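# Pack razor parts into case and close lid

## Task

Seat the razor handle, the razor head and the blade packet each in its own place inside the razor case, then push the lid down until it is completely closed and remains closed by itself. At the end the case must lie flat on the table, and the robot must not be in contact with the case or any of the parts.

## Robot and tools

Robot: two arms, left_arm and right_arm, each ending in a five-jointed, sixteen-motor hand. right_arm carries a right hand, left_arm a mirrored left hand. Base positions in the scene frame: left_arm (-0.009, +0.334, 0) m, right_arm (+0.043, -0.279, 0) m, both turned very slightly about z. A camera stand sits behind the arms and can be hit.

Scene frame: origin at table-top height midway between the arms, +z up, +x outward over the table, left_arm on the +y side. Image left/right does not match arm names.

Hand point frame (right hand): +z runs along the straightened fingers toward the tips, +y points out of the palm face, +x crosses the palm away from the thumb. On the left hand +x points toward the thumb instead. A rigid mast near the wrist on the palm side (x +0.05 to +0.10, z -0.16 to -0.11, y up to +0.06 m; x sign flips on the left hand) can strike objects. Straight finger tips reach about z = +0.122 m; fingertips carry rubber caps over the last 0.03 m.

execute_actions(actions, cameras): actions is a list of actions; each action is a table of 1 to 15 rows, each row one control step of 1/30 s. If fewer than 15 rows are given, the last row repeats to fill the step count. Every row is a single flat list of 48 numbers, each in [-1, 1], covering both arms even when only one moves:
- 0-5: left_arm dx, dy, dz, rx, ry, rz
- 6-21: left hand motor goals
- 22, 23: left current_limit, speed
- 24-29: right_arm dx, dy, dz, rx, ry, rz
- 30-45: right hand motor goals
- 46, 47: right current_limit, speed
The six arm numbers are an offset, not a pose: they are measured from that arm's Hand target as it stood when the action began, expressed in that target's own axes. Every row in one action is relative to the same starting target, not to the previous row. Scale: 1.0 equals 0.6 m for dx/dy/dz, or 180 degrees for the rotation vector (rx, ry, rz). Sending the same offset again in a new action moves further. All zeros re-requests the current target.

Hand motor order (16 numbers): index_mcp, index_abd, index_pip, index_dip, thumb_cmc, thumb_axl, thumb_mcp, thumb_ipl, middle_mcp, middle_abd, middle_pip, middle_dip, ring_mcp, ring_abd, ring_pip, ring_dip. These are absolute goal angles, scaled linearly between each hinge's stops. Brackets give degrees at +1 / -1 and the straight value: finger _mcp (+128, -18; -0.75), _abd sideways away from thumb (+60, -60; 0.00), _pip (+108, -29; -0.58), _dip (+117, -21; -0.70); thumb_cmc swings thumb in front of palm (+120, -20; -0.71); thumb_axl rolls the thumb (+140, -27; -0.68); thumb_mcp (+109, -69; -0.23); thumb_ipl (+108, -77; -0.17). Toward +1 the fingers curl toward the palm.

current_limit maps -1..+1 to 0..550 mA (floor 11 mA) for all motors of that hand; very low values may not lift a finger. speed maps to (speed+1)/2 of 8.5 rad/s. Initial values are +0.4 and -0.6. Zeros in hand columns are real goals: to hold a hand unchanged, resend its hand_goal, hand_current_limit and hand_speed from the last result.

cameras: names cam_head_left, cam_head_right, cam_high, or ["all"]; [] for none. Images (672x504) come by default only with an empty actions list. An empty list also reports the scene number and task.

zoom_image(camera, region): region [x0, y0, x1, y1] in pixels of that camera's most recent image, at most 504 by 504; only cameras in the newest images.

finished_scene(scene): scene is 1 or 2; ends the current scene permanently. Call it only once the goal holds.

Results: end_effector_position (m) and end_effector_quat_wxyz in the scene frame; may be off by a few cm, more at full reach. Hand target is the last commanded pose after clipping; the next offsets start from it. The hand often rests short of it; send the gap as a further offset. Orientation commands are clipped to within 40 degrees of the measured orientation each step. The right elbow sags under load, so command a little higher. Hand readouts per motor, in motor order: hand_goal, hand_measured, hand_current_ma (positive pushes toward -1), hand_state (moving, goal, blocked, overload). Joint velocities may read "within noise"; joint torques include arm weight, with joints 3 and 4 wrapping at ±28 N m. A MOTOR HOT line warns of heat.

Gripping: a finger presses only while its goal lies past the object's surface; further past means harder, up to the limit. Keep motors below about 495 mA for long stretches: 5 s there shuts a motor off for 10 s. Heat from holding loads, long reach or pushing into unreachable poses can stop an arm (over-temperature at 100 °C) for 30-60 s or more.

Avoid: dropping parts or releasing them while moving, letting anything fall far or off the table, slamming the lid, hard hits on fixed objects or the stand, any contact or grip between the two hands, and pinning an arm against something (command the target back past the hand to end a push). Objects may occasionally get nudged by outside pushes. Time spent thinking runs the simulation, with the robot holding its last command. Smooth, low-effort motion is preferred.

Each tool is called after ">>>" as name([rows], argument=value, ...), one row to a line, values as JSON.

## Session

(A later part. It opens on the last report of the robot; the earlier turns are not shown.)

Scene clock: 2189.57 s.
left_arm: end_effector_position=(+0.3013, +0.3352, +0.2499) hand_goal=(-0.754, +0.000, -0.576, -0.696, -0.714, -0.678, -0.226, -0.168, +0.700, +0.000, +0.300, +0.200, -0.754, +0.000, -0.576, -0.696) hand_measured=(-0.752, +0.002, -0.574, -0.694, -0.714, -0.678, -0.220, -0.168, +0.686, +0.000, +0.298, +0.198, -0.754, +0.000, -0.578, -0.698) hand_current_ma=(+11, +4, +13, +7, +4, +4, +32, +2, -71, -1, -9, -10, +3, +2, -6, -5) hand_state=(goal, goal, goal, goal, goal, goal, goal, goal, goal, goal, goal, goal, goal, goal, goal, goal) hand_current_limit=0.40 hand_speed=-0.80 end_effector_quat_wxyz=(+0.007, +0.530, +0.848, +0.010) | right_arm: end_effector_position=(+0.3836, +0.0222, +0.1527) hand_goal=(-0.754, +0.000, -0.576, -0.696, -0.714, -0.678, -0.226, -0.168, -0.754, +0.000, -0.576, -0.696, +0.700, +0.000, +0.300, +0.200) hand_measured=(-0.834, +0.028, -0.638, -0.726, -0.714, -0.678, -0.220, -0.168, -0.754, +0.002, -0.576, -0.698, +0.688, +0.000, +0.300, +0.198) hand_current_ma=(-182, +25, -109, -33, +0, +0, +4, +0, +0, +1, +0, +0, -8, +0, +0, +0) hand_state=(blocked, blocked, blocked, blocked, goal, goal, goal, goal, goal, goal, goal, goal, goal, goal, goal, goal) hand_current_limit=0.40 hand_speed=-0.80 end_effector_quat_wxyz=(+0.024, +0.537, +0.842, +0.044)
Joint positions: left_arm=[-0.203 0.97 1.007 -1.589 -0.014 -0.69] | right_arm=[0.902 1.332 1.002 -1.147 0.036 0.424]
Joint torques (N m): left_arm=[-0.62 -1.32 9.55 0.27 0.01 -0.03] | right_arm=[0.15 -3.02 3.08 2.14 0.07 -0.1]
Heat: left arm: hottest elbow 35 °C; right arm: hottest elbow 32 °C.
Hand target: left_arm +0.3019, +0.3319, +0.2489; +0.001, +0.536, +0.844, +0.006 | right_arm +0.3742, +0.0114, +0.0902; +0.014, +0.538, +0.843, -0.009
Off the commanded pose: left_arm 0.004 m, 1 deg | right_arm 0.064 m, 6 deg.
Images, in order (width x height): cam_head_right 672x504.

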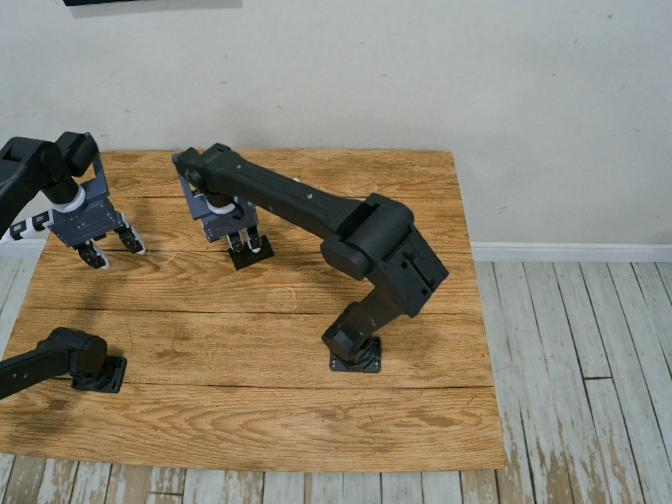

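>>> execute_actions([
  [[0,0,0,0,0,0,-0.754,0,-0.576,-0.696,-0.714,-0.678,-0.226,-0.168,0.7,0,0.3,0.2,-0.754,0,-0.576,-0.696,0.4,-0.8,0,0.004,-0.04,0,0.005,0,-0.754,0,-0.576,-0.696,-0.714,-0.678,-0.226,-0.168,-0.754,0,-0.576,-0.696,0.7,0,0.3,0.2,0.4,-0.8],[0,0,0,0,0,0,-0.754,0,-0.576,-0.696,-0.714,-0.678,-0.226,-0.168,0.7,0,0.3,0.2,-0.754,0,-0.576,-0.696,0.4,-0.8,0.009,0.0217,-0.08,0,0.01,0,-0.754,0,-0.576,-0.696,-0.714,-0.678,-0.226,-0.168,-0.754,0,-0.576,-0.696,0.7,0,0.3,0.2,0.4,-0.8],[0,0,0,0,0,0,-0.754,0,-0.576,-0.696,-0.714,-0.678,-0.226,-0.168,0.7,0,0.3,0.2,-0.754,0,-0.576,-0.696,0.4,-0.8,0.009,0.0217,-0.12,0,0.01,0,-0.754,0,-0.576,-0.696,-0.714,-0.678,-0.226,-0.168,-0.754,0,-0.576,-0.696,0.7,0,0.3,0.2,0.4,-0.8]],
  [[0,0,0,0,0,0,-0.754,0,-0.576,-0.696,-0.714,-0.678,-0.226,-0.168,0.7,0,0.3,0.2,-0.754,0,-0.576,-0.696,0.4,-0.8,0,0,-0.06,0,0,0,-0.754,0,-0.576,-0.696,-0.714,-0.678,-0.226,-0.168,-0.754,0,-0.576,-0.696,0.7,0,0.3,0.2,0.4,-0.8],[0,0,0,0,0,0,-0.754,0,-0.576,-0.696,-0.714,-0.678,-0.226,-0.168,0.7,0,0.3,0.2,-0.754,0,-0.576,-0.696,0.4,-0.8,0,0,-0.12,0,0,0,-0.754,0,-0.576,-0.696,-0.714,-0.678,-0.226,-0.168,-0.754,0,-0.576,-0.696,0.7,0,0.3,0.2,0.4,-0.8]],
  [[0,0,0,0,0,0,-0.754,0,-0.576,-0.696,-0.714,-0.678,-0.226,-0.168,0.7,0,0.3,0.2,-0.754,0,-0.576,-0.696,0.4,-0.8,-0.05,-0.03,-0.01,0,0,0,-0.754,0,-0.576,-0.696,-0.714,-0.678,-0.226,-0.168,-0.754,0,-0.576,-0.696,0.7,0,0.3,0.2,0.4,-0.8],[0,0,0,0,0,0,-0.754,0,-0.576,-0.696,-0.714,-0.678,-0.226,-0.168,0.7,0,0.3,0.2,-0.754,0,-0.576,-0.696,0.4,-0.8,-0.15,-0.06,-0.02,0,0,0,-0.754,0,-0.576,-0.696,-0.714,-0.678,-0.226,-0.168,-0.754,0,-0.576,-0.696,0.7,0,0.3,0.2,0.4,-0.8]],
], cameras=["all"])

>>> zoom_image(camera="cam_head_right", region=[220, 230, 280, 280])

>>> zoom_image(camera="cam_high", region=[348, 250, 392, 294])

>>> zoom_image(camera="cam_head_left", region=[222, 230, 276, 276])

Scene clock: 2209.03 s.
left_arm: end_effector_position=(+0.3013, +0.3352, +0.2499) hand_goal=(-0.754, +0.000, -0.576, -0.696, -0.714, -0.678, -0.226, -0.168, +0.700, +0.000, +0.300, +0.200, -0.754, +0.000, -0.576, -0.696) hand_measured=(-0.752, +0.002, -0.574, -0.694, -0.714, -0.678, -0.220, -0.168, +0.686, +0.000, +0.298, +0.198, -0.754, +0.000, -0.578, -0.698) hand_current_ma=(+11, +4, +13, +7, +4, +4, +32, +2, -71, -1, -9, -10, +3, +2, -6, -5) hand_state=(goal, goal, goal, goal, goal, goal, goal, goal, goal, goal, goal, goal, goal, goal, goal, goal) hand_current_limit=0.40 hand_speed=-0.80 end_effector_quat_wxyz=(+0.007, +0.530, +0.848, +0.010) | right_arm: end_effector_position=(+0.3907, -0.0787, +0.2525) hand_goal=(-0.754, +0.000, -0.576, -0.696, -0.714, -0.678, -0.226, -0.168, -0.754, +0.000, -0.576, -0.696, +0.700, +0.000, +0.300, +0.200) hand_measured=(-0.752, +0.002, -0.576, -0.698, -0.712, -0.678, -0.220, -0.168, -0.752, +0.002, -0.574, -0.696, +0.688, +0.000, +0.300, +0.198) hand_current_ma=(+0, +0, +0, +0, +0, +0, +4, +0, +0, +0, +0, +0, -8, +0, +0, +0) hand_state=(goal, goal, goal, goal, goal, goal, goal, goal, goal, goal, goal, goal, goal, goal, goal, goal) hand_current_limit=0.40 hand_speed=-0.80 end_effector_quat_wxyz=(+0.006, +0.549, +0.835, +0.011)
Joint positions: left_arm=[-0.203 0.97 1.007 -1.589 -0.014 -0.69] | right_arm=[0.667 1.161 1.143 -1.528 0.004 0.218]
Joint torques (N m): left_arm=[-0.73 -1.38 9.55 0.35 0.01 -0.02] | right_arm=[1.08 -5.01 9.25 0.49 0.14 -0.26]
Heat: left arm: hottest elbow 35 °C; right arm: hottest elbow 31 °C.
Hand target: left_arm +0.3019, +0.3319, +0.2489; +0.001, +0.536, +0.844, +0.006 | right_arm +0.3879, -0.0729, +0.2462; +0.000, +0.538, +0.843, +0.000
Off the commanded pose: left_arm 0.004 m, 1 deg | right_arm 0.009 m, 2 deg.

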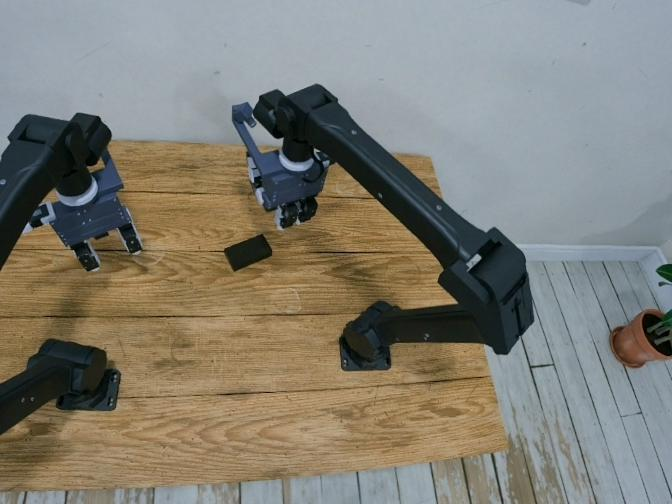

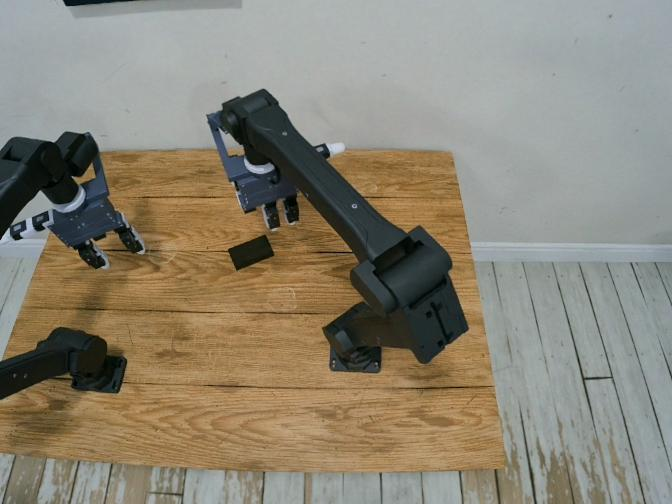

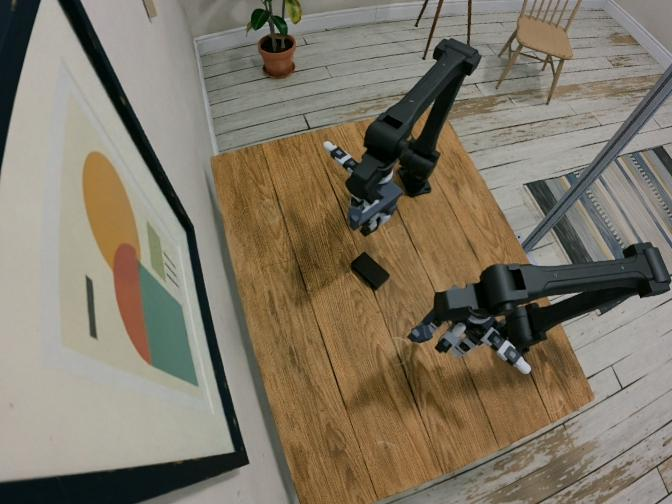

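Scaled by 8.400 from the camera's 672x504 image, which has a finer 960x720 frame.

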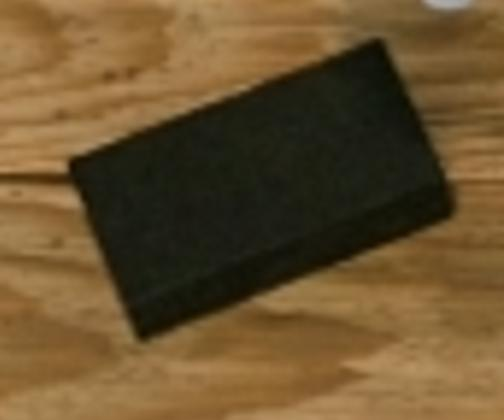

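Scaled by 11.455 from the camera's 672x504 image, which has a finer 960x720 frame.

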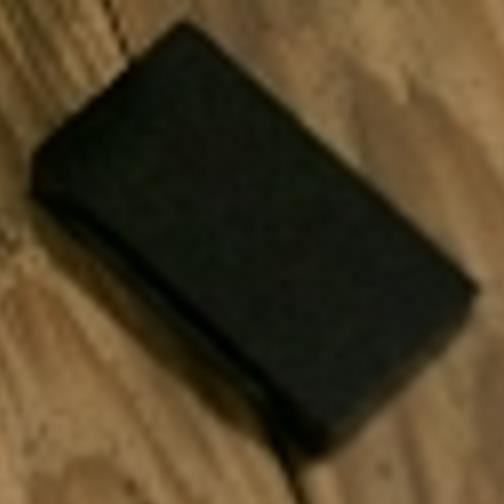

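Scaled by 9.333 from the camera's 672x504 image, which has a finer 960x720 frame.

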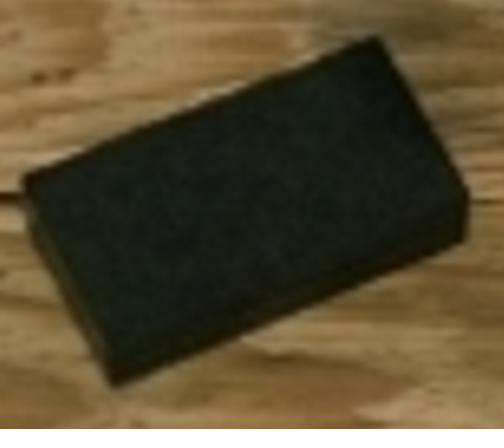

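>>> finished_scene(scene=2)

The scene is finished: the task was done.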